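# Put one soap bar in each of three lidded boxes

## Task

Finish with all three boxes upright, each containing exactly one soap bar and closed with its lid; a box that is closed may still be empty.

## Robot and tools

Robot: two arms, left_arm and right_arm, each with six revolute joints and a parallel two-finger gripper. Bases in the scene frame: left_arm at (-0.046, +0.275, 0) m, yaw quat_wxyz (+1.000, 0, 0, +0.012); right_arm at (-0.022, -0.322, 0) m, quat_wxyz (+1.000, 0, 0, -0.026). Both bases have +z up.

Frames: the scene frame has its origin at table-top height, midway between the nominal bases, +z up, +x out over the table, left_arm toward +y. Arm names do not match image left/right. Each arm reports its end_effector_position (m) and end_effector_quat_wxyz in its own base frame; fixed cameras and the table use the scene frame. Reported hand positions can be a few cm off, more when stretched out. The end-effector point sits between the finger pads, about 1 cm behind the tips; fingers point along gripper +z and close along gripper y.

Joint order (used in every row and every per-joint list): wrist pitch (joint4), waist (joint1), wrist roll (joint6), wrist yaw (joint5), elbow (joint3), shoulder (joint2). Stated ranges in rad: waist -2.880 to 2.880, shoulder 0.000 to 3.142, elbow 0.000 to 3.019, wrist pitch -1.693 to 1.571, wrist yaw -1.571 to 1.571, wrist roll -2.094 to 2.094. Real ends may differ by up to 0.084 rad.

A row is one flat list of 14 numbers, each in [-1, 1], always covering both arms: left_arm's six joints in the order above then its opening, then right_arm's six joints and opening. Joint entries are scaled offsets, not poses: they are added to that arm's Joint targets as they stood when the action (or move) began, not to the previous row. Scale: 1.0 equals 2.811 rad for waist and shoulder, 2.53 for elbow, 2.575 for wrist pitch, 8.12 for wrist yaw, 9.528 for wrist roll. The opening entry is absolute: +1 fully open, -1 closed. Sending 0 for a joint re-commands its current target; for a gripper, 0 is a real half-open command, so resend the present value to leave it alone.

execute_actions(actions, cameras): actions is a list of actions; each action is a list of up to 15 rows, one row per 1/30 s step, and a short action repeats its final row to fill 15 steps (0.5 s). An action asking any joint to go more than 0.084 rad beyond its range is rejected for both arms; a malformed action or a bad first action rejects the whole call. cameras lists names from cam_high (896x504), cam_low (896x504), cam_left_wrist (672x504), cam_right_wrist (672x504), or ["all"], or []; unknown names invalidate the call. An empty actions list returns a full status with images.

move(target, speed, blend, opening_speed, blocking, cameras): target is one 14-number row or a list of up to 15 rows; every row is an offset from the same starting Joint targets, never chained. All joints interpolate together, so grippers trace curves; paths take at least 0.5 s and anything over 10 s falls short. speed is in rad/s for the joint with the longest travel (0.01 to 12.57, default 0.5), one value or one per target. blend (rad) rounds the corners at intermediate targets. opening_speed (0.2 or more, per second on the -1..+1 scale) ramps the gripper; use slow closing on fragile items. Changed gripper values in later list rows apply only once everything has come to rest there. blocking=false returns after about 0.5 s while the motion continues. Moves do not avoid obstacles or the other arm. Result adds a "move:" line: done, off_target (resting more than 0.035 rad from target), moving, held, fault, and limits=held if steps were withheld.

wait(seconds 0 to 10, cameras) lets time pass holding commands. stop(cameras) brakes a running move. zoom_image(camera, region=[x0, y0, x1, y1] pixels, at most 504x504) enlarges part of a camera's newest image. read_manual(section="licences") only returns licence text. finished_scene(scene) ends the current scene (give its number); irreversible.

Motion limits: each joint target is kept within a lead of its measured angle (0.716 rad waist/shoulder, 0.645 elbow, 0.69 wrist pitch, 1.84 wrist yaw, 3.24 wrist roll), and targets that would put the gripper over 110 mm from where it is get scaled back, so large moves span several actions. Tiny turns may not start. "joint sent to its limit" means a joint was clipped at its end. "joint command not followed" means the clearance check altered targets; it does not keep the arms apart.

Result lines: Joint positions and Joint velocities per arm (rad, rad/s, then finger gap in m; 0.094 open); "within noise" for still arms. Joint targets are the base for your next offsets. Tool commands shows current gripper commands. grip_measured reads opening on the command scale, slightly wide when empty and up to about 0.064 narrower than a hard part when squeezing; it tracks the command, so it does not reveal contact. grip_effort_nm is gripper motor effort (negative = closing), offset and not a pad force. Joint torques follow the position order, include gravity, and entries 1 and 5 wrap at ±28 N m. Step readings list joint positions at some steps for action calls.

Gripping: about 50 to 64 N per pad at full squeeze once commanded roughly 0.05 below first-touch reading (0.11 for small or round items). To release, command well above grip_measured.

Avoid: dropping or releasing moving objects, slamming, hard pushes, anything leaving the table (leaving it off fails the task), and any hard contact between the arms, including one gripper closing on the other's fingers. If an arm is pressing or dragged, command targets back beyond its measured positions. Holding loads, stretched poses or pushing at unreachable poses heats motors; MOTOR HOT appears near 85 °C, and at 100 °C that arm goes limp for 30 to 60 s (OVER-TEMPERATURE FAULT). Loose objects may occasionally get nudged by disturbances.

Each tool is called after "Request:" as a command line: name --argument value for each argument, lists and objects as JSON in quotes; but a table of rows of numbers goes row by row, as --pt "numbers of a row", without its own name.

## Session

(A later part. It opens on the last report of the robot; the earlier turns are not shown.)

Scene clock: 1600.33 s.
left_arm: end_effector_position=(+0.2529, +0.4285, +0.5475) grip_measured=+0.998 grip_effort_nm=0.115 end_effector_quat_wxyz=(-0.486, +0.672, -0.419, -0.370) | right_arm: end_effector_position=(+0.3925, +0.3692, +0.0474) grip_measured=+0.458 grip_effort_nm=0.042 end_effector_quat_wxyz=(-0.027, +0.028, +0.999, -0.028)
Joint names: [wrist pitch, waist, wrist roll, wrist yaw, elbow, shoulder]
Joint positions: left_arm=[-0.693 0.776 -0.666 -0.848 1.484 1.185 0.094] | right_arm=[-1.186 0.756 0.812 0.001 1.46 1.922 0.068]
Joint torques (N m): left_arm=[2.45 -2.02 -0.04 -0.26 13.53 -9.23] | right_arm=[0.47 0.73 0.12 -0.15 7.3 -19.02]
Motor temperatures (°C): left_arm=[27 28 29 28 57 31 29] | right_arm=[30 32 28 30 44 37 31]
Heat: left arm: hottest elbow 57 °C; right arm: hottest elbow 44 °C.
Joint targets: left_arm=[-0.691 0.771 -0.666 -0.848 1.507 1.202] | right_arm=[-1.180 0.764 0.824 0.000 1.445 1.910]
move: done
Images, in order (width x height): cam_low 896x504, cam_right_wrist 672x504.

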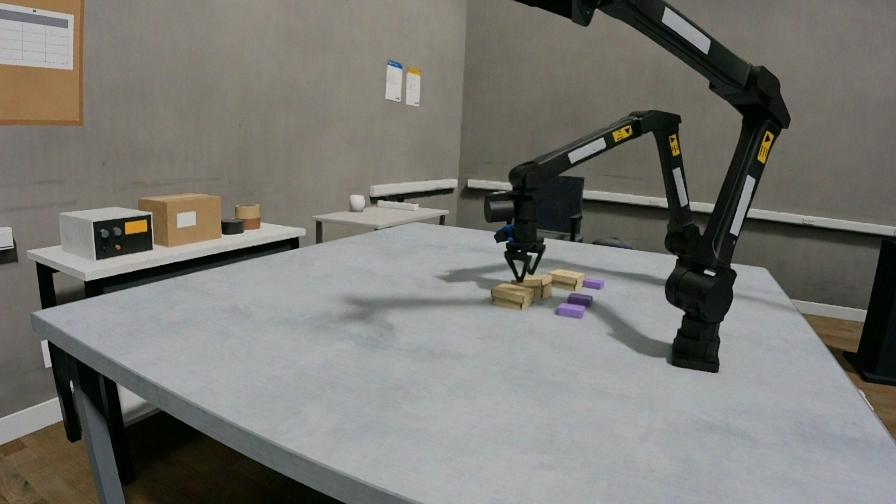

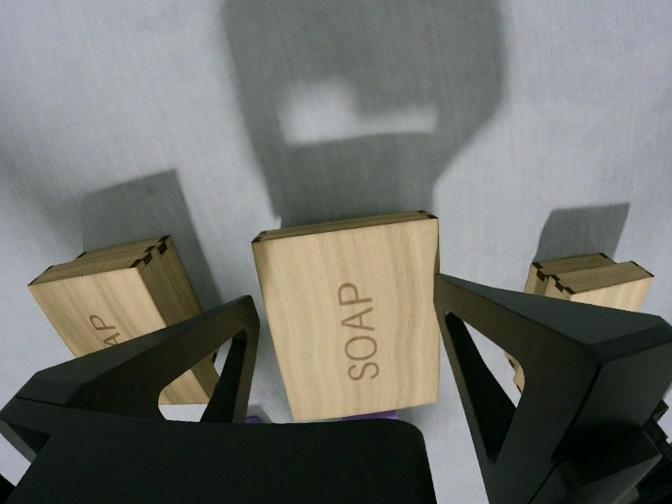

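Request:
move --pt "0 0 0 0 0 0 1 0 0 0 0 0 0 0.28" --pt "0 0 0 0 0 0 1 0.0038 0.0047 0.0014 0 -0.0105 -0.0059 0.28" --pt "0 0 0 0 0 0 1 0.0038 0.0047 0.0014 0 -0.0105 -0.0059 0.46" --speed 0.06 --opening_speed 0.2 --cameras '["cam_right_wrist","cam_low"]'

Request:
zoom_image --camera "cam_low" --region '[490, 240, 560, 300]'

Scene clock: 1613.50 s.
left_arm: end_effector_position=(+0.2529, +0.4285, +0.5475) grip_measured=+0.998 grip_effort_nm=0.120 end_effector_quat_wxyz=(-0.486, +0.672, -0.419, -0.370) | right_arm: end_effector_position=(+0.3833, +0.3700, +0.0494) grip_measured=+0.458 grip_effort_nm=0.042 end_effector_quat_wxyz=(-0.025, +0.028, +0.999, -0.026)
Joint names: [wrist pitch, waist, wrist roll, wrist yaw, elbow, shoulder]
Joint positions: left_arm=[-0.693 0.776 -0.666 -0.848 1.484 1.185 0.094] | right_arm=[-1.176 0.769 0.825 0.001 1.436 1.903 0.068]
Joint torques (N m): left_arm=[2.47 -1.96 -0.05 -0.26 13.52 -9.29] | right_arm=[0.47 0.73 0.13 -0.15 7.09 -18.49]
Motor temperatures (°C): left_arm=[27 28 29 28 57 31 29] | right_arm=[30 32 28 30 44 36 30]
Heat: left arm: hottest elbow 57 °C; right arm: hottest elbow 44 °C.
Joint targets: left_arm=[-0.691 0.771 -0.666 -0.848 1.507 1.202] | right_arm=[-1.170 0.777 0.837 0.000 1.418 1.893]
move: done
Images, in order (width x height): cam_low 896x504, cam_right_wrist 672x504.

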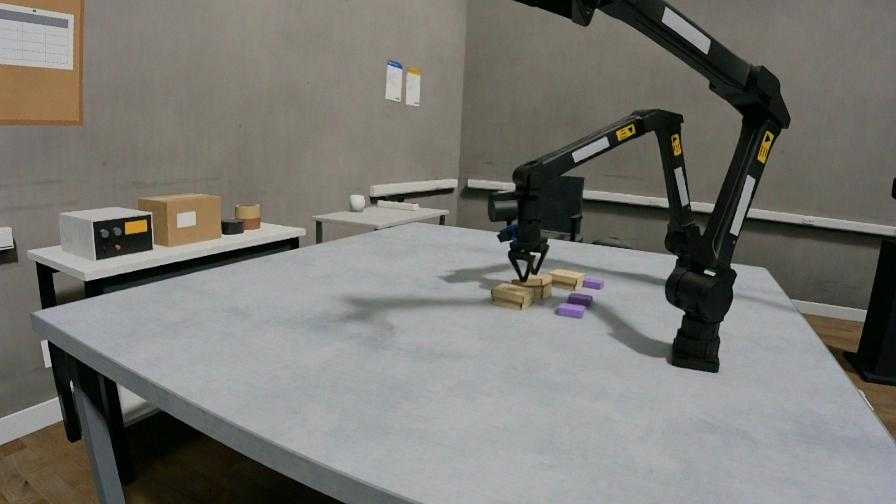

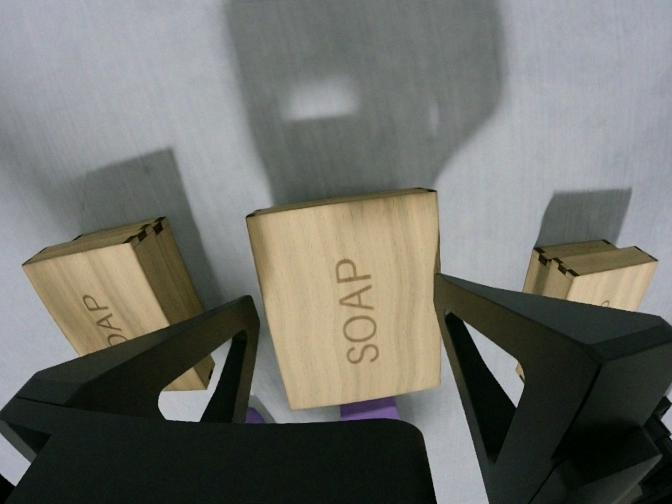

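Scaled by 7.200 from the camera's 896x504 image, which has a finer 1280x720 frame.

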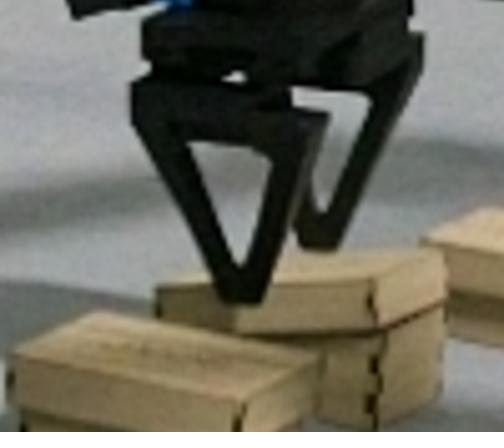

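Request:
move --pt "0 0 0 0 0 0 0.5 0.0099 0 0 0 -0.0057 0.0148 0.5" --pt "0 0 0 0 0 0 1 0.0099 0 0 0 -0.0057 0.0148 0.28" --speed 0.06 --opening_speed 0.2 --cameras '["cam_right_wrist","cam_low"]'

Request:
zoom_image --camera "cam_low" --region '[490, 240, 560, 300]'

Scene clock: 1634.83 s.
left_arm: end_effector_position=(+0.2529, +0.4285, +0.5475) grip_measured=+0.997 grip_effort_nm=0.115 end_effector_quat_wxyz=(-0.486, +0.672, -0.419, -0.370) | right_arm: end_effector_position=(+0.3846, +0.3691, +0.0476) grip_measured=+0.283 grip_effort_nm=-0.173 end_effector_quat_wxyz=(-0.020, +0.030, +0.999, -0.028)
Joint names: [wrist pitch, waist, wrist roll, wrist yaw, elbow, shoulder]
Joint positions: left_arm=[-0.693 0.776 -0.666 -0.848 1.484 1.185 0.094] | right_arm=[-1.167 0.769 0.83 0.011 1.431 1.903 0.06]
Joint torques (N m): left_arm=[2.45 -2.02 -0.04 -0.26 13.53 -9.29] | right_arm=[1.09 0.73 0.09 -0.61 6.32 -15.15]
Motor temperatures (°C): left_arm=[27 28 29 28 57 31 29] | right_arm=[30 32 28 30 43 36 30]
Heat: left arm: hottest elbow 57 °C; right arm: hottest elbow 43 °C.
Joint targets: left_arm=[-0.691 0.771 -0.666 -0.848 1.507 1.202] | right_arm=[-1.145 0.777 0.837 0.000 1.404 1.935]
move: done
Images, in order (width x height): cam_low 896x504, cam_right_wrist 672x504.

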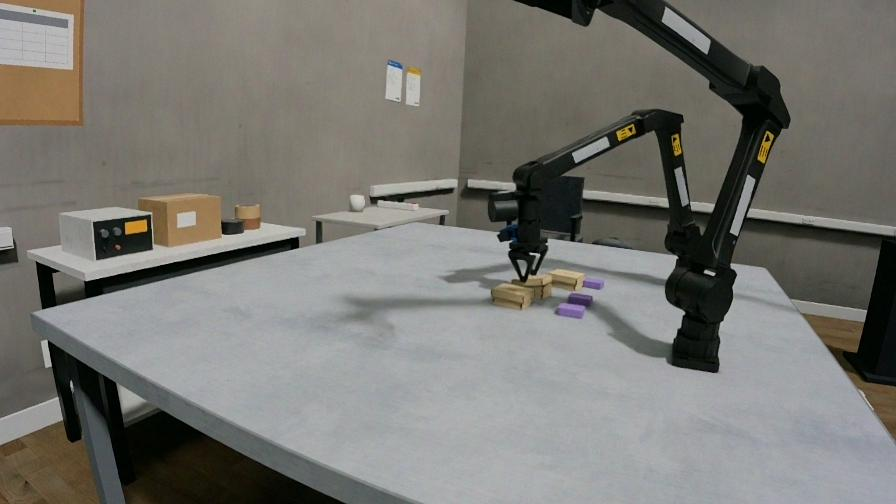

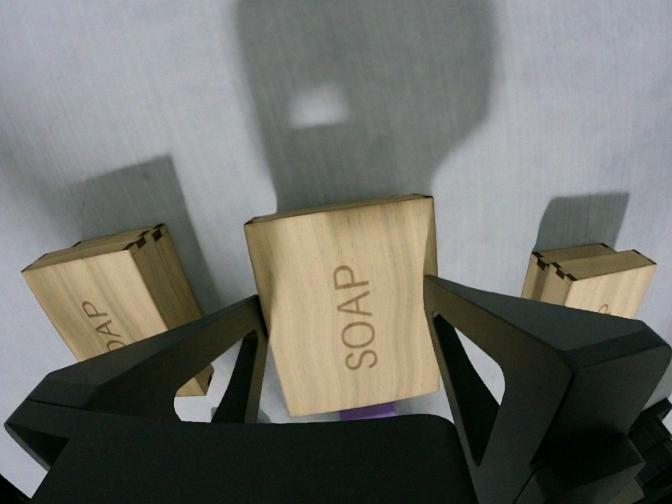

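Scaled by 7.200 from the camera's 896x504 image, which has a finer 1280x720 frame.

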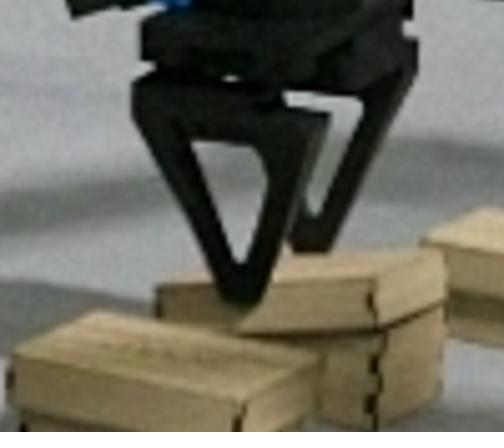

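Request:
move --pt "0 0 0 0 0 0 0.28 -0.0485 0 0 0 0.0696 -0.0125 0.28" --pt "0 0 0 0 0 0 1 -0.0353 -0.0126 -0.0045 0 0.0340 0 0.8" --pt "0 0 0 0 0 0 1 -0.0136 -0.0126 -0.0045 0 0.0229 0.01 0.8" --speed '[0.1,0.15,0.1]' --opening_speed 0.5 --cameras '["cam_right_wrist","cam_low"]'

Request:
zoom_image --camera "cam_low" --region '[490, 240, 560, 300]'

Scene clock: 1665.03 s.
left_arm: end_effector_position=(+0.2529, +0.4285, +0.5475) grip_measured=+0.998 grip_effort_nm=0.120 end_effector_quat_wxyz=(-0.486, +0.672, -0.419, -0.370) | right_arm: end_effector_position=(+0.3990, +0.3689, +0.0448) grip_measured=+0.798 grip_effort_nm=0.042 end_effector_quat_wxyz=(-0.027, +0.029, +0.999, -0.028)
Joint names: [wrist pitch, waist, wrist roll, wrist yaw, elbow, shoulder]
Joint positions: left_arm=[-0.693 0.776 -0.666 -0.848 1.484 1.185 0.094] | right_arm=[-1.188 0.748 0.806 0.002 1.475 1.936 0.084]
Joint torques (N m): left_arm=[2.45 -2.08 -0.05 -0.26 13.53 -9.29] | right_arm=[0.46 -0.5 -0.09 -0.17 7.51 -16.15]
Motor temperatures (°C): left_arm=[27 28 29 28 57 31 29] | right_arm=[30 32 28 30 43 36 30]
Heat: left arm: hottest elbow 57 °C; right arm: hottest elbow 43 °C.
Joint targets: left_arm=[-0.691 0.771 -0.666 -0.848 1.507 1.202] | right_arm=[-1.180 0.742 0.794 0.000 1.461 1.963]
move: done
Images, in order (width x height): cam_low 896x504, cam_right_wrist 672x504.

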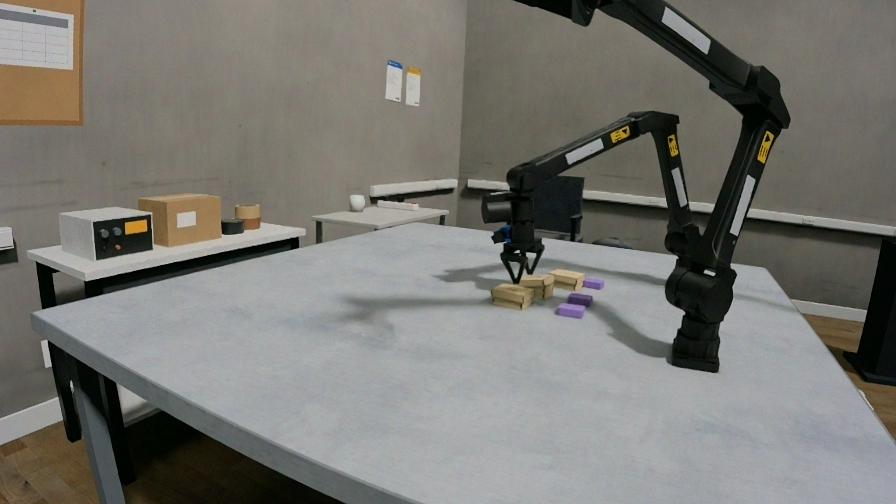

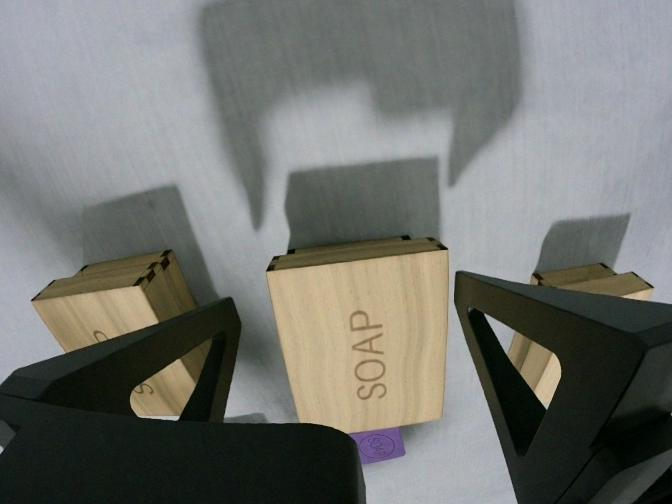

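Scaled by 7.200 from the camera's 896x504 image, which has a finer 1280x720 frame.

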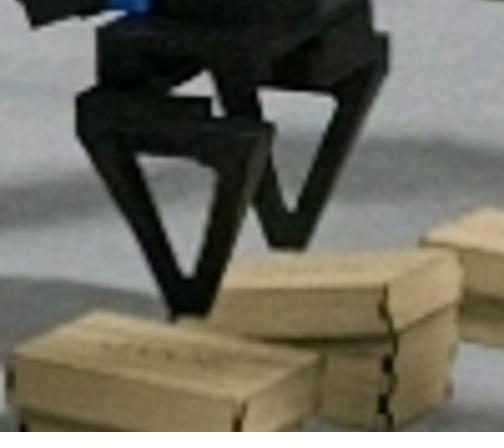

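Request:
zoom_image --camera "cam_right_wrist" --region '[240, 200, 480, 470]'

Request:
zoom_image --camera "cam_low" --region '[505, 265, 565, 305]'

Scaled by 1.867 from the camera's 672x504 image, which has a finer 960x720 frame.

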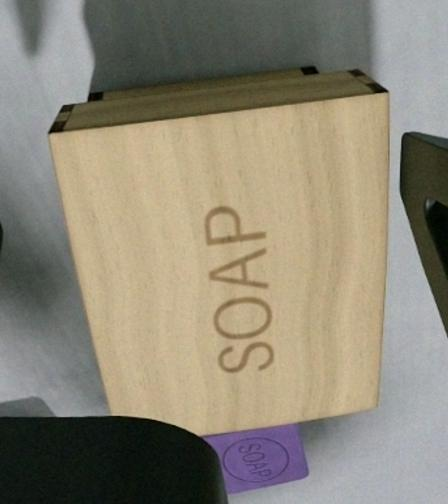

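Scaled by 8.400 from the camera's 896x504 image, which has a finer 1280x720 frame.

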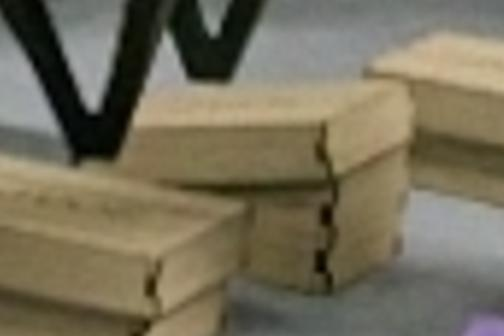

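Request:
move --pt "0 0 0 0 0 0 0.8 0.0072 0 0 0 -0.0042 0.0037 0.8" --pt "0 0 0 0 0 0 1 0.0072 0 0 0 -0.0042 0.0037 0.28" --speed 0.06 --opening_speed 0.25 --cameras '["cam_right_wrist","cam_low"]'

Request:
zoom_image --camera "cam_low" --region '[505, 265, 565, 305]'

Scene clock: 1694.83 s.
left_arm: end_effector_position=(+0.2529, +0.4285, +0.5475) grip_measured=+0.998 grip_effort_nm=0.120 end_effector_quat_wxyz=(-0.486, +0.672, -0.419, -0.370) | right_arm: end_effector_position=(+0.3987, +0.3683, +0.0364) grip_measured=+0.365 grip_effort_nm=-1.057 end_effector_quat_wxyz=(-0.028, +0.029, +0.999, -0.028)
Joint names: [wrist pitch, waist, wrist roll, wrist yaw, elbow, shoulder]
Joint positions: left_arm=[-0.693 0.776 -0.666 -0.848 1.484 1.185 0.094] | right_arm=[-1.169 0.747 0.804 0.002 1.465 1.945 0.064]
Joint torques (N m): left_arm=[2.47 -2.02 -0.04 -0.26 13.53 -9.29] | right_arm=[0.53 -0.5 -0.08 -0.18 7.39 -16.03]
Motor temperatures (°C): left_arm=[27 28 29 28 57 31 29] | right_arm=[30 32 28 30 43 34 30]
Heat: left arm: hottest elbow 57 °C; right arm: hottest elbow 43 °C.
Joint targets: left_arm=[-0.691 0.771 -0.666 -0.848 1.507 1.202] | right_arm=[-1.161 0.741 0.794 0.000 1.451 1.973]
move: done
Images, in order (width x height): cam_low 896x504, cam_right_wrist 672x504.

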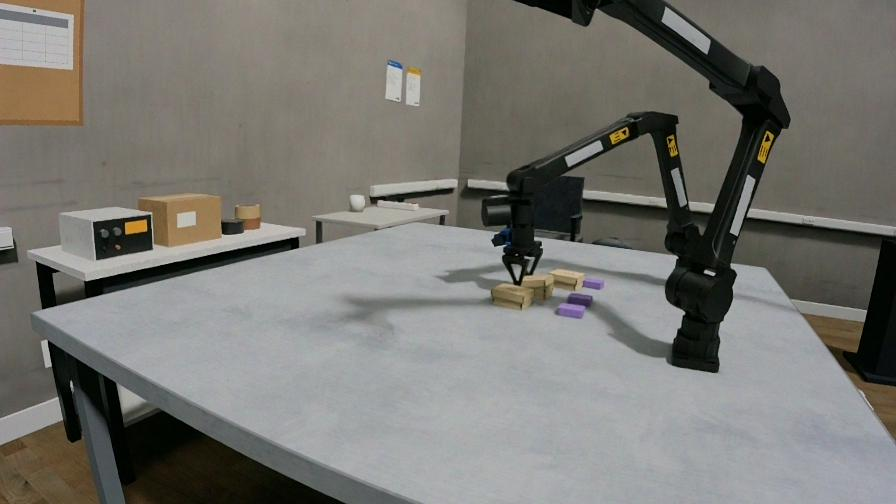

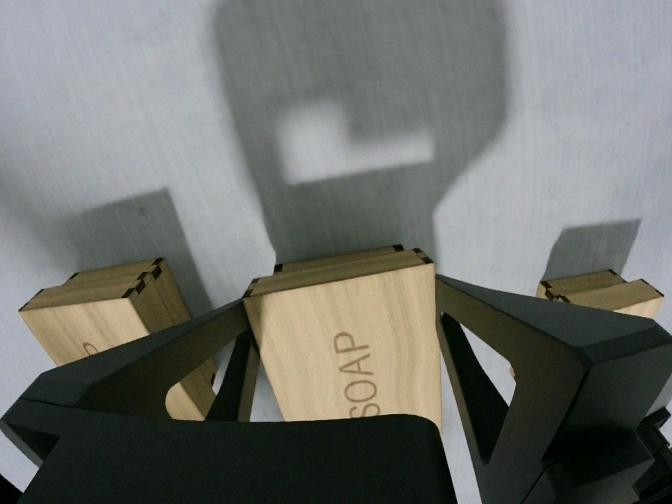

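Scaled by 8.400 from the camera's 896x504 image, which has a finer 1280x720 frame.

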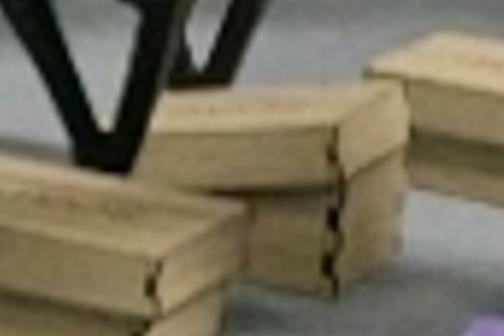

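Request:
move --pt "0 0 0 0 0 0 1 0.0037 0.0100 0.0038 0 -0.0105 -0.0175 0.28" --pt "0 0 0 0 0 0 1 0.0037 0.0100 0.0038 0 -0.0105 -0.0175 0.46" --speed 0.06 --opening_speed 0.25 --cameras '["cam_right_wrist","cam_low"]'

Request:
zoom_image --camera "cam_low" --region '[505, 265, 565, 305]'

Scene clock: 1705.53 s.
left_arm: end_effector_position=(+0.2529, +0.4285, +0.5475) grip_measured=+0.998 grip_effort_nm=0.115 end_effector_quat_wxyz=(-0.486, +0.672, -0.419, -0.370) | right_arm: end_effector_position=(+0.3879, +0.3692, +0.0348) grip_measured=+0.458 grip_effort_nm=0.042 end_effector_quat_wxyz=(-0.028, +0.028, +0.999, -0.030)
Joint names: [wrist pitch, waist, wrist roll, wrist yaw, elbow, shoulder]
Joint positions: left_arm=[-0.693 0.776 -0.666 -0.848 1.484 1.185 0.094] | right_arm=[-1.159 0.762 0.819 0.002 1.439 1.932 0.069]
Joint torques (N m): left_arm=[2.45 -2.02 -0.05 -0.26 13.53 -9.29] | right_arm=[0.5 0.5 0.12 -0.17 7.3 -18.61]
Motor temperatures (°C): left_arm=[27 28 29 28 57 31 29] | right_arm=[30 32 28 30 43 34 31]
Heat: left arm: hottest elbow 57 °C; right arm: hottest elbow 43 °C.
Joint targets: left_arm=[-0.691 0.771 -0.666 -0.848 1.507 1.202] | right_arm=[-1.152 0.770 0.831 0.000 1.424 1.924]
move: done
Images, in order (width x height): cam_low 896x504, cam_right_wrist 672x504.

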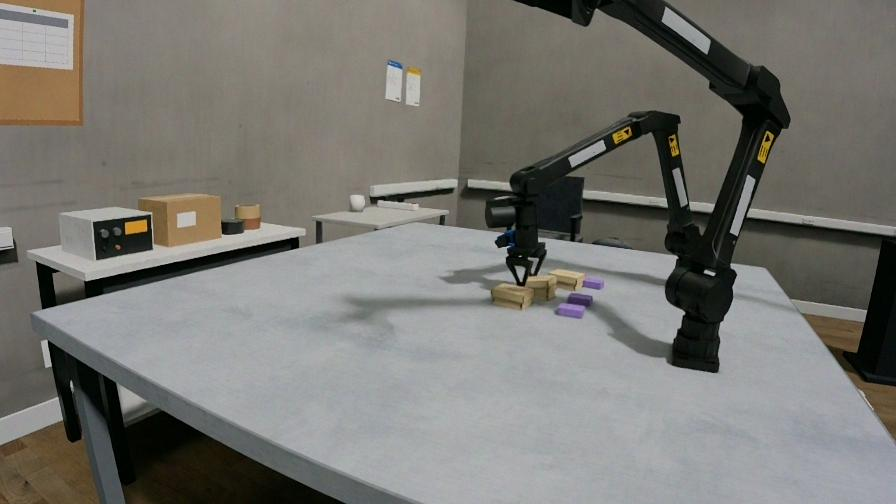

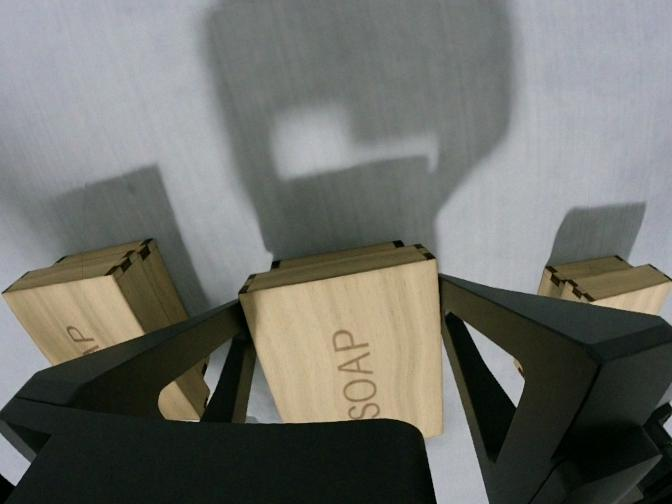

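Scaled by 8.400 from the camera's 896x504 image, which has a finer 1280x720 frame.

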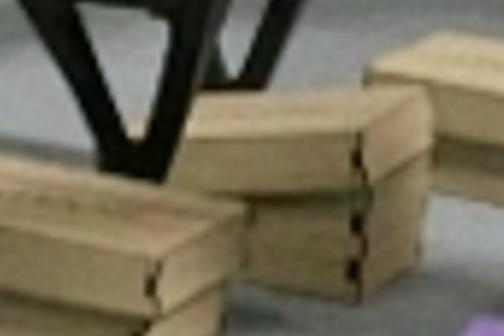

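Request:
move --pt "0 0 0 0 0 0 1 0 0 0 0 0 0 0.28" --pt "0 0 0 0 0 0 1 0.0373 0.0030 0.0009 0 -0.0308 -0.0238 0.28" --speed 0.06 --opening_speed 0.25 --cameras '["cam_right_wrist","cam_low"]'

Request:
zoom_image --camera "cam_low" --region '[505, 265, 565, 305]'

Scene clock: 1735.53 s.
left_arm: end_effector_position=(+0.2529, +0.4285, +0.5475) grip_measured=+0.998 grip_effort_nm=0.115 end_effector_quat_wxyz=(-0.486, +0.672, -0.419, -0.370) | right_arm: end_effector_position=(+0.3821, +0.3688, +0.0384) grip_measured=+0.370 grip_effort_nm=-1.077 end_effector_quat_wxyz=(-0.001, +0.030, +1.000, -0.003)
Joint names: [wrist pitch, waist, wrist roll, wrist yaw, elbow, shoulder]
Joint positions: left_arm=[-0.693 0.776 -0.666 -0.848 1.484 1.185 0.094] | right_arm=[-1.064 0.769 0.828 0.002 1.361 1.874 0.064]
Joint torques (N m): left_arm=[2.45 -2.08 -0.04 -0.26 13.55 -9.29] | right_arm=[0.54 0.85 0.12 -0.17 7.24 -18.49]
Motor temperatures (°C): left_arm=[27 28 29 28 57 31 29] | right_arm=[30 32 28 30 44 35 30]
Heat: left arm: hottest elbow 57 °C; right arm: hottest elbow 44 °C.
Joint targets: left_arm=[-0.691 0.771 -0.666 -0.848 1.507 1.202] | right_arm=[-1.056 0.778 0.839 0.000 1.346 1.857]
move: done
Images, in order (width x height): cam_low 896x504, cam_right_wrist 672x504.

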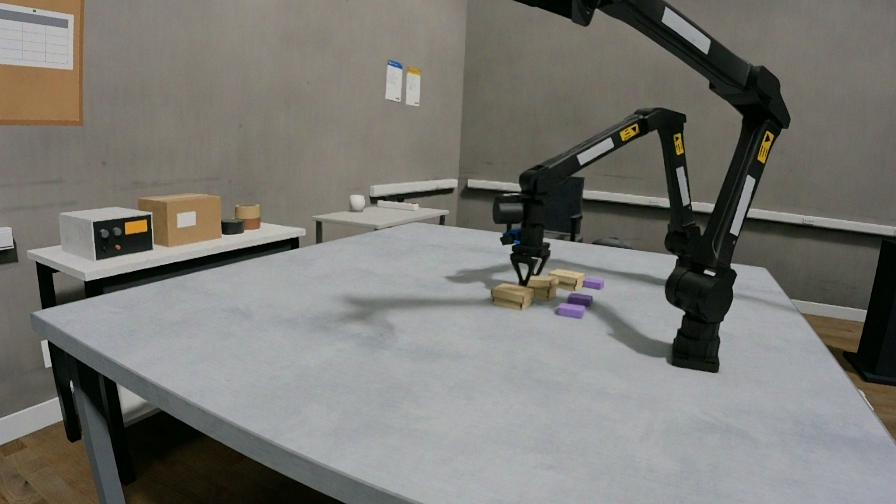

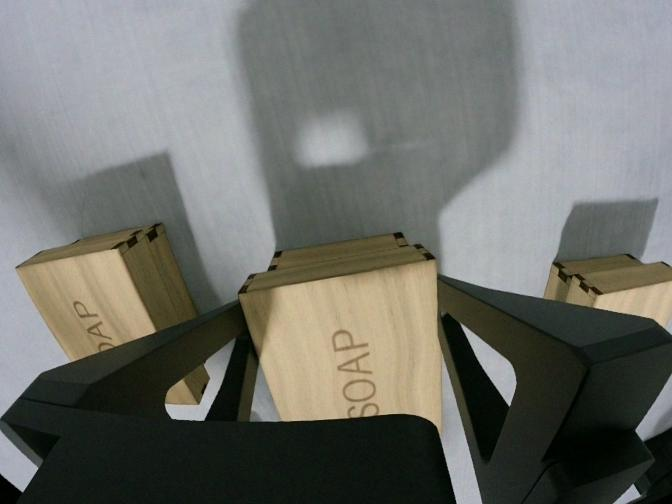

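Scaled by 8.400 from the camera's 896x504 image, which has a finer 1280x720 frame.

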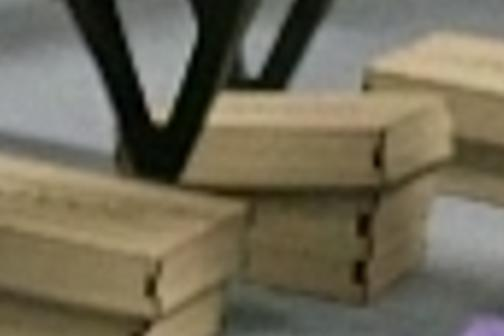

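Request:
move --target '[0,0,0,0,0,0,1,0,0,0,0,0,0,0.5]' --opening_speed 0.25 --cameras '["cam_right_wrist","cam_low"]'

Request:
zoom_image --camera "cam_low" --region '[505, 265, 565, 305]'

Scene clock: 1747.77 s.
left_arm: end_effector_position=(+0.2529, +0.4285, +0.5475) grip_measured=+0.998 grip_effort_nm=0.120 end_effector_quat_wxyz=(-0.486, +0.672, -0.419, -0.370) | right_arm: end_effector_position=(+0.3818, +0.3692, +0.0391) grip_measured=+0.498 grip_effort_nm=0.037 end_effector_quat_wxyz=(-0.001, +0.029, +1.000, -0.002)
Joint names: [wrist pitch, waist, wrist roll, wrist yaw, elbow, shoulder]
Joint positions: left_arm=[-0.693 0.776 -0.666 -0.848 1.484 1.185 0.094] | right_arm=[-1.063 0.77 0.828 0.002 1.361 1.872 0.07]
Joint torques (N m): left_arm=[2.45 -2.02 -0.05 -0.26 13.53 -9.29] | right_arm=[0.65 0.73 0.12 -0.18 7.34 -18.37]
Motor temperatures (°C): left_arm=[27 28 29 28 57 31 29] | right_arm=[30 32 28 30 43 37 31]
Heat: left arm: hottest elbow 57 °C; right arm: hottest elbow 43 °C.
Joint targets: left_arm=[-0.691 0.771 -0.666 -0.848 1.507 1.202] | right_arm=[-1.056 0.778 0.839 0.000 1.346 1.857]
move: done
Images, in order (width x height): cam_low 896x504, cam_right_wrist 672x504.

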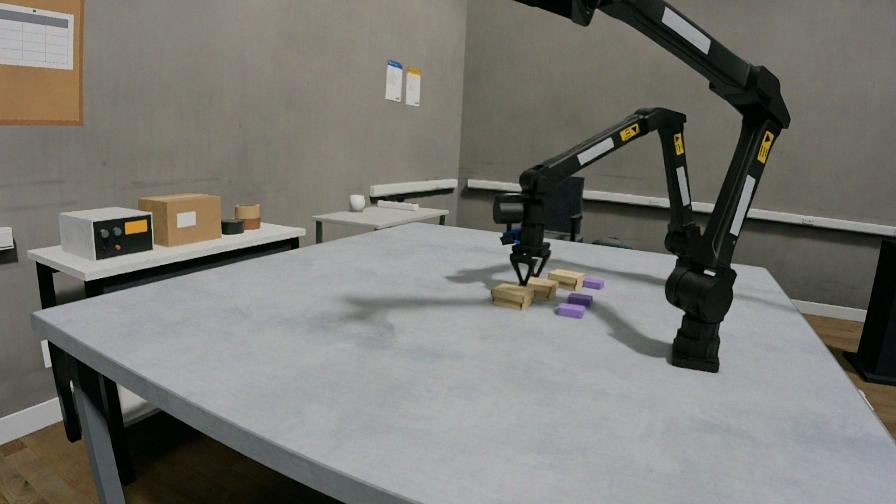

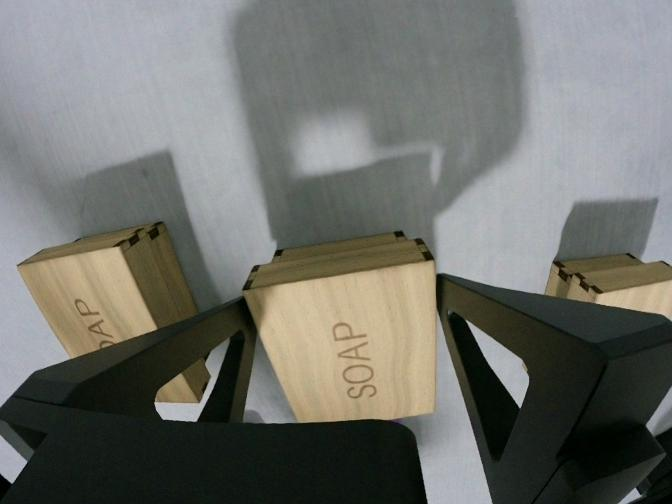

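Scaled by 8.400 from the camera's 896x504 image, which has a finer 1280x720 frame.

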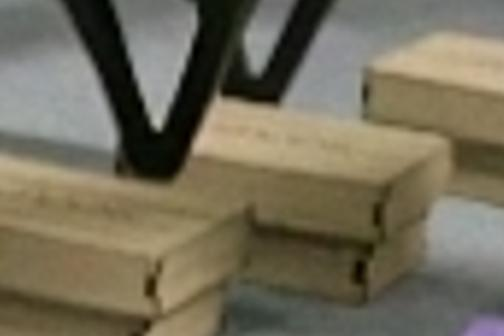

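Request:
move --pt "0 0 0 0 0 0 0.62 0 0 0 0 0 0 0.62" --pt "0 0 0 0 0 0 1 -0.0777 0 0 0 0.0632 -0.0391 0.62" --pt "0 0 0 0 0 0 1 -0.1243 0.0384 0.0054 0 0.2032 0.0615 1" --speed '[0.1,0.2,0.5]' --opening_speed 1 --cameras '["cam_right_wrist","cam_high","cam_low"]'

Request:
zoom_image --camera "cam_low" --region '[480, 240, 620, 330]'

Scene clock: 1788.67 s.
left_arm: end_effector_position=(+0.2529, +0.4285, +0.5475) grip_measured=+0.998 grip_effort_nm=0.120 end_effector_quat_wxyz=(-0.486, +0.672, -0.419, -0.370) | right_arm: end_effector_position=(+0.3916, +0.4767, +0.1218) grip_measured=+0.998 grip_effort_nm=0.037 end_effector_quat_wxyz=(+0.000, -0.002, +1.000, -0.001)
Joint names: [wrist pitch, waist, wrist roll, wrist yaw, elbow, shoulder]
Joint positions: left_arm=[-0.693 0.776 -0.666 -0.848 1.484 1.185 0.094] | right_arm=[-1.368 0.884 0.879 0.001 1.802 2.006 0.094]
Joint torques (N m): left_arm=[2.45 -2.02 -0.05 -0.26 13.55 -9.29] | right_arm=[0.08 0.15 0.12 -0.16 14.5 -18.37]
Motor temperatures (°C): left_arm=[27 28 29 28 57 31 29] | right_arm=[30 32 28 30 45 37 30]
Heat: left arm: hottest elbow 57 °C; right arm: hottest elbow 45 °C.
Joint targets: left_arm=[-0.691 0.771 -0.666 -0.848 1.507 1.202] | right_arm=[-1.376 0.886 0.891 0.000 1.861 2.030]
move: off_target (right_arm); target 3's new numbers were sent with right_arm's elbow 0.058 rad from that target; right_arm: the elbow is farthest, 0.058 rad from its target
Images, in order (width x height): cam_high 896x504, cam_low 896x504, cam_right_wrist 672x504.

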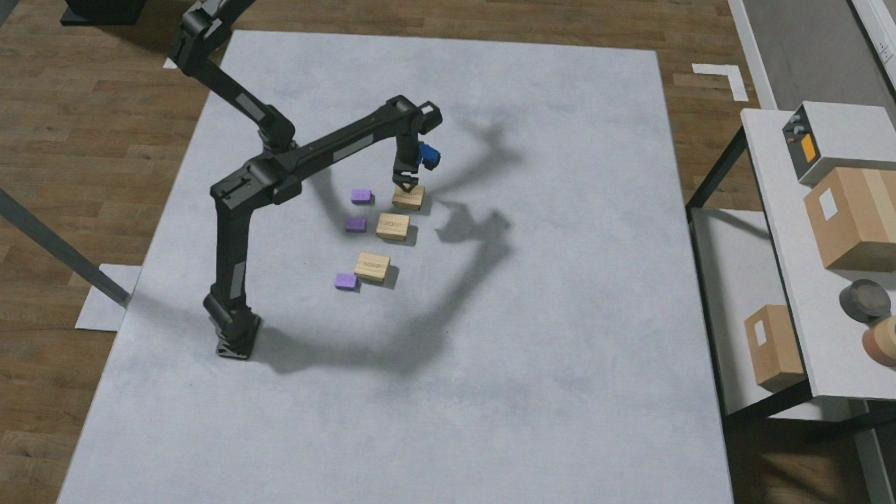

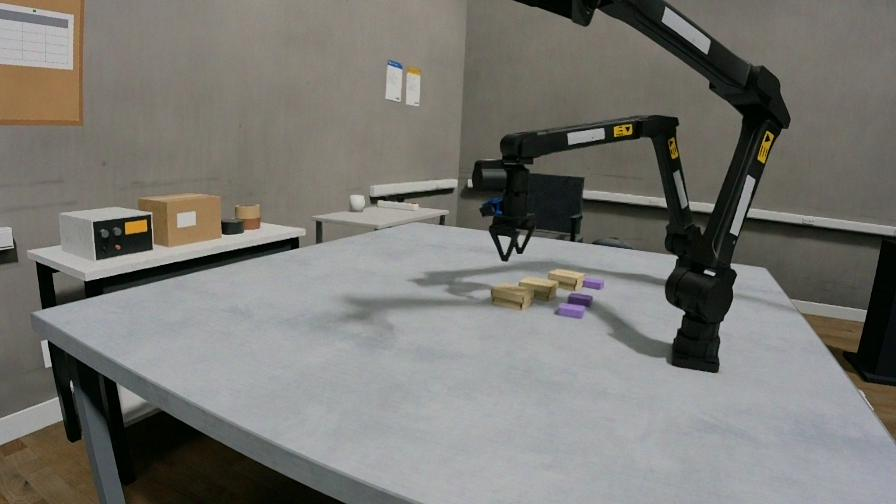

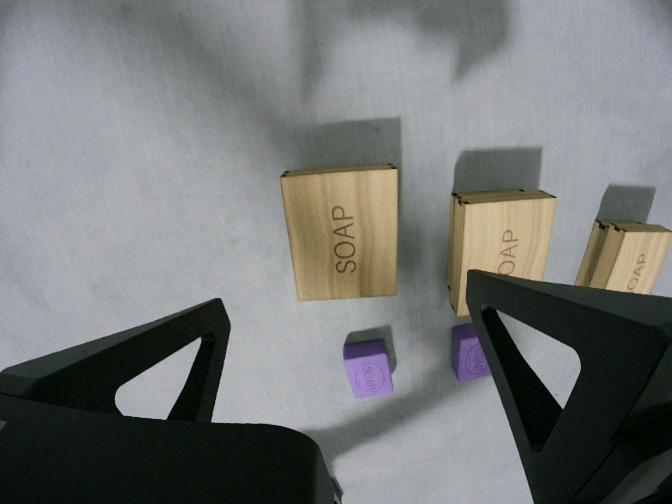

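Scaled by 3.600 from the camera's 896x504 image, which has a finer 1280x720 frame.

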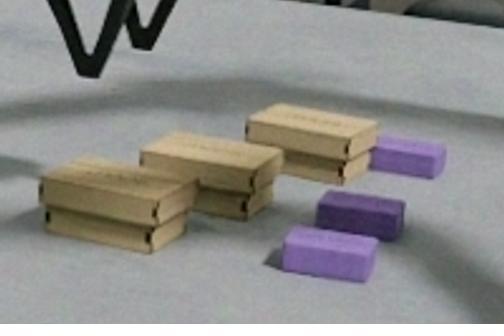

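Request:
move --pt "0 0 0 0 0 0 1 0.0361 -0.0046 0.007 0 -0.0413 0.0132 1" --pt "0 0 0 0 0 0 1 0.0683 -0.0046 0.007 0 -0.0613 0.0249 1" --speed '[0.2,0.15]' --cameras '["cam_right_wrist","cam_low"]'

Request:
zoom_image --camera "cam_low" --region '[470, 250, 570, 325]'

Scene clock: 1816.23 s.
left_arm: end_effector_position=(+0.2529, +0.4285, +0.5475) grip_measured=+0.998 grip_effort_nm=0.120 end_effector_quat_wxyz=(-0.486, +0.672, -0.419, -0.370) | right_arm: end_effector_position=(+0.3978, +0.4808, +0.0528) grip_measured=+0.998 grip_effort_nm=0.037 end_effector_quat_wxyz=(+0.004, +0.033, +0.999, +0.004)
Joint names: [wrist pitch, waist, wrist roll, wrist yaw, elbow, shoulder]
Joint positions: left_arm=[-0.693 0.776 -0.666 -0.848 1.484 1.185 0.094] | right_arm=[-1.209 0.881 0.946 0.001 1.719 2.071 0.094]
Joint torques (N m): left_arm=[2.47 -2.08 -0.04 -0.26 13.53 -9.29] | right_arm=[0.81 -0.67 0.12 -0.16 8.02 -18.37]
Motor temperatures (°C): left_arm=[27 28 29 28 57 31 29] | right_arm=[30 32 28 30 53 36 30]
Heat: left arm: hottest elbow 57 °C; right arm: hottest elbow 53 °C.
Joint targets: left_arm=[-0.691 0.771 -0.666 -0.848 1.507 1.202] | right_arm=[-1.200 0.873 0.957 0.000 1.705 2.100]
move: done
Images, in order (width x height): cam_low 896x504, cam_right_wrist 672x504.

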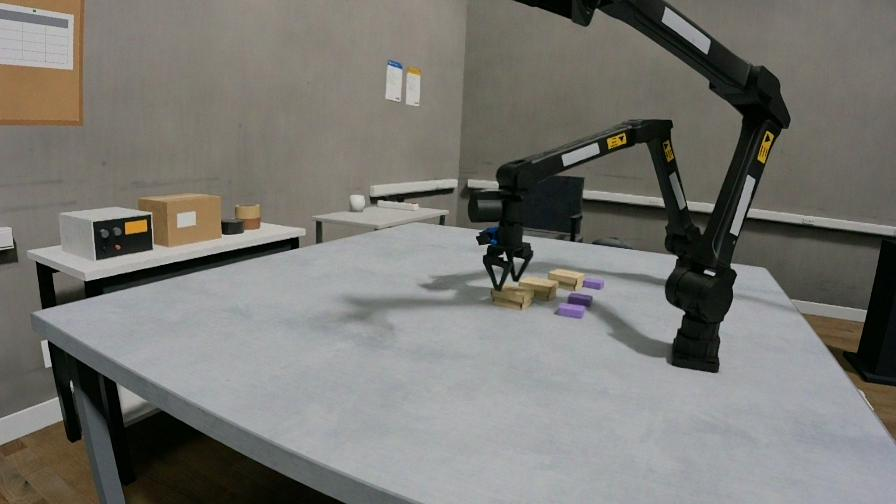

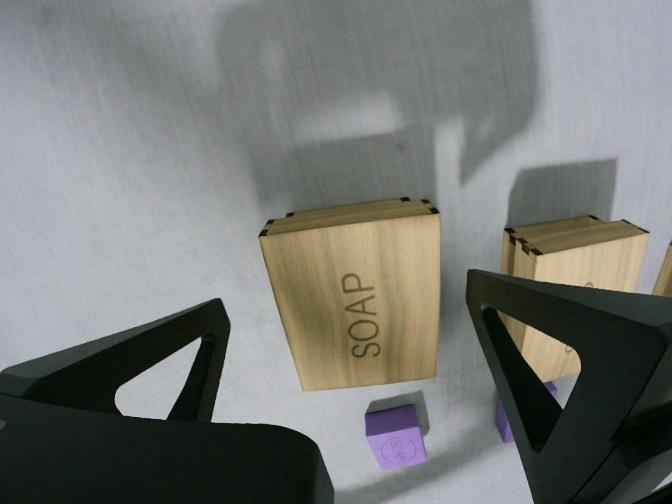

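Scaled by 5.040 from the camera's 896x504 image, which has a finer 1280x720 frame.

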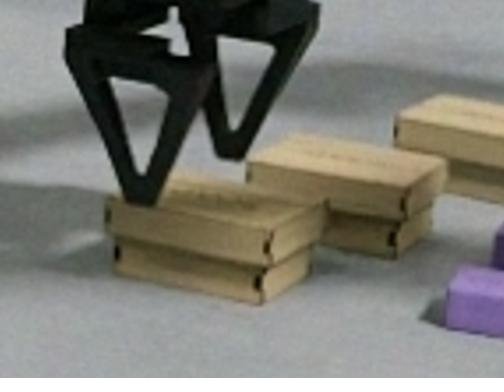

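Request:
move --pt "0 0 0 0 0 0 1 0.0085 -0.0013 0 0 -0.0085 0.0004 1" --pt "0 0 0 0 0 0 1 0.0085 -0.0013 0 0 -0.0085 0.0004 0.26" --speed 0.1 --opening_speed 0.4 --cameras '["cam_right_wrist"]'

Scene clock: 1830.93 s.
left_arm: end_effector_position=(+0.2529, +0.4285, +0.5475) grip_measured=+0.998 grip_effort_nm=0.115 end_effector_quat_wxyz=(-0.486, +0.672, -0.419, -0.370) | right_arm: end_effector_position=(+0.3993, +0.4785, +0.0468) grip_measured=+0.261 grip_effort_nm=-0.115 end_effector_quat_wxyz=(+0.005, +0.035, +0.999, +0.008)
Joint names: [wrist pitch, waist, wrist roll, wrist yaw, elbow, shoulder]
Joint positions: left_arm=[-0.693 0.776 -0.666 -0.848 1.484 1.185 0.094] | right_arm=[-1.181 0.876 0.947 -0.001 1.699 2.069 0.059]
Joint torques (N m): left_arm=[2.45 -2.02 -0.04 -0.26 13.55 -9.29] | right_arm=[0.51 -0.56 0.11 -0.04 7.94 -18.37]
Motor temperatures (°C): left_arm=[27 28 29 28 58 31 29] | right_arm=[30 32 28 30 49 37 30]
Heat: left arm: hottest elbow 58 °C; right arm: hottest elbow 49 °C.
Joint targets: left_arm=[-0.691 0.771 -0.666 -0.848 1.507 1.202] | right_arm=[-1.178 0.869 0.957 0.000 1.684 2.101]
move: done
Images, in order (width x height): cam_right_wrist 672x504.

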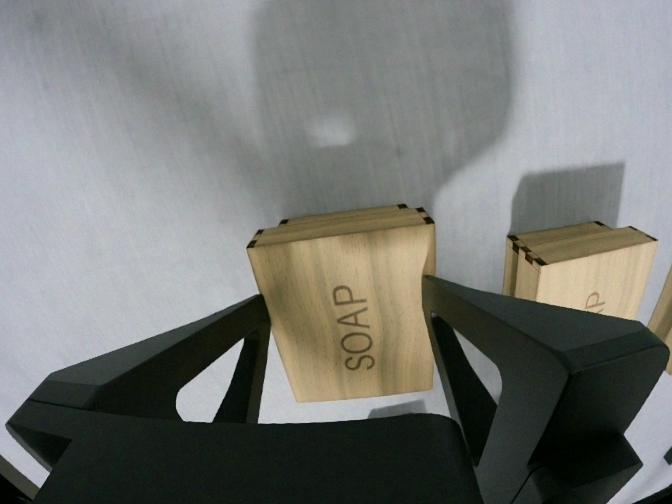

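Request:
move --pt "0 0 0 0 0 0 1 0 0 0 0 0 0 1" --pt "0 0 0 0 0 0 1 0.0085 0 0 0 -0.0052 0.0034 1" --pt "0 0 0 0 0 0 1 0.0085 0 0 0 -0.0052 0.0034 0.26" --speed 0.1 --opening_speed 0.5 --cameras '["cam_right_wrist"]'

Scene clock: 1845.83 s.
left_arm: end_effector_position=(+0.2529, +0.4285, +0.5475) grip_measured=+0.998 grip_effort_nm=0.120 end_effector_quat_wxyz=(-0.486, +0.672, -0.419, -0.370) | right_arm: end_effector_position=(+0.3978, +0.4767, +0.0348) grip_measured=+0.366 grip_effort_nm=-1.038 end_effector_quat_wxyz=(+0.003, +0.035, +0.999, +0.004)
Joint names: [wrist pitch, waist, wrist roll, wrist yaw, elbow, shoulder]
Joint positions: left_arm=[-0.693 0.776 -0.666 -0.848 1.484 1.185 0.094] | right_arm=[-1.165 0.876 0.947 -0.001 1.685 2.08 0.064]
Joint torques (N m): left_arm=[2.45 -2.02 -0.04 -0.26 13.53 -9.29] | right_arm=[0.69 -0.62 0.11 -0.05 7.87 -18.26]
Motor temperatures (°C): left_arm=[27 28 29 28 58 31 29] | right_arm=[30 32 28 30 47 37 30]
Heat: left arm: hottest elbow 58 °C; right arm: hottest elbow 47 °C.
Joint targets: left_arm=[-0.691 0.771 -0.666 -0.848 1.507 1.202] | right_arm=[-1.156 0.869 0.957 0.000 1.671 2.111]
move: done
Images, in order (width x height): cam_right_wrist 672x504.

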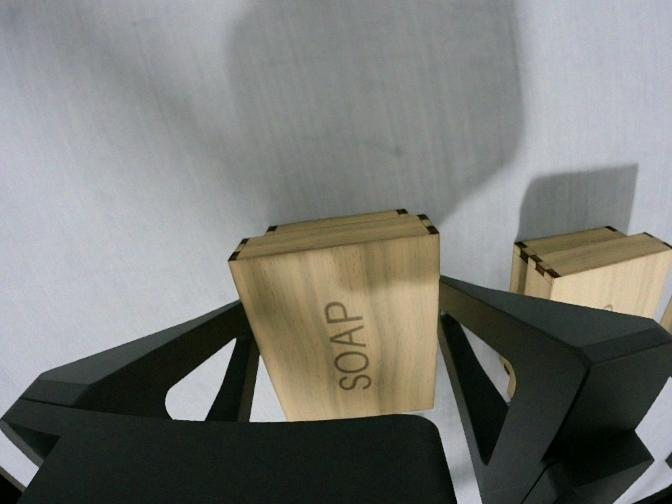

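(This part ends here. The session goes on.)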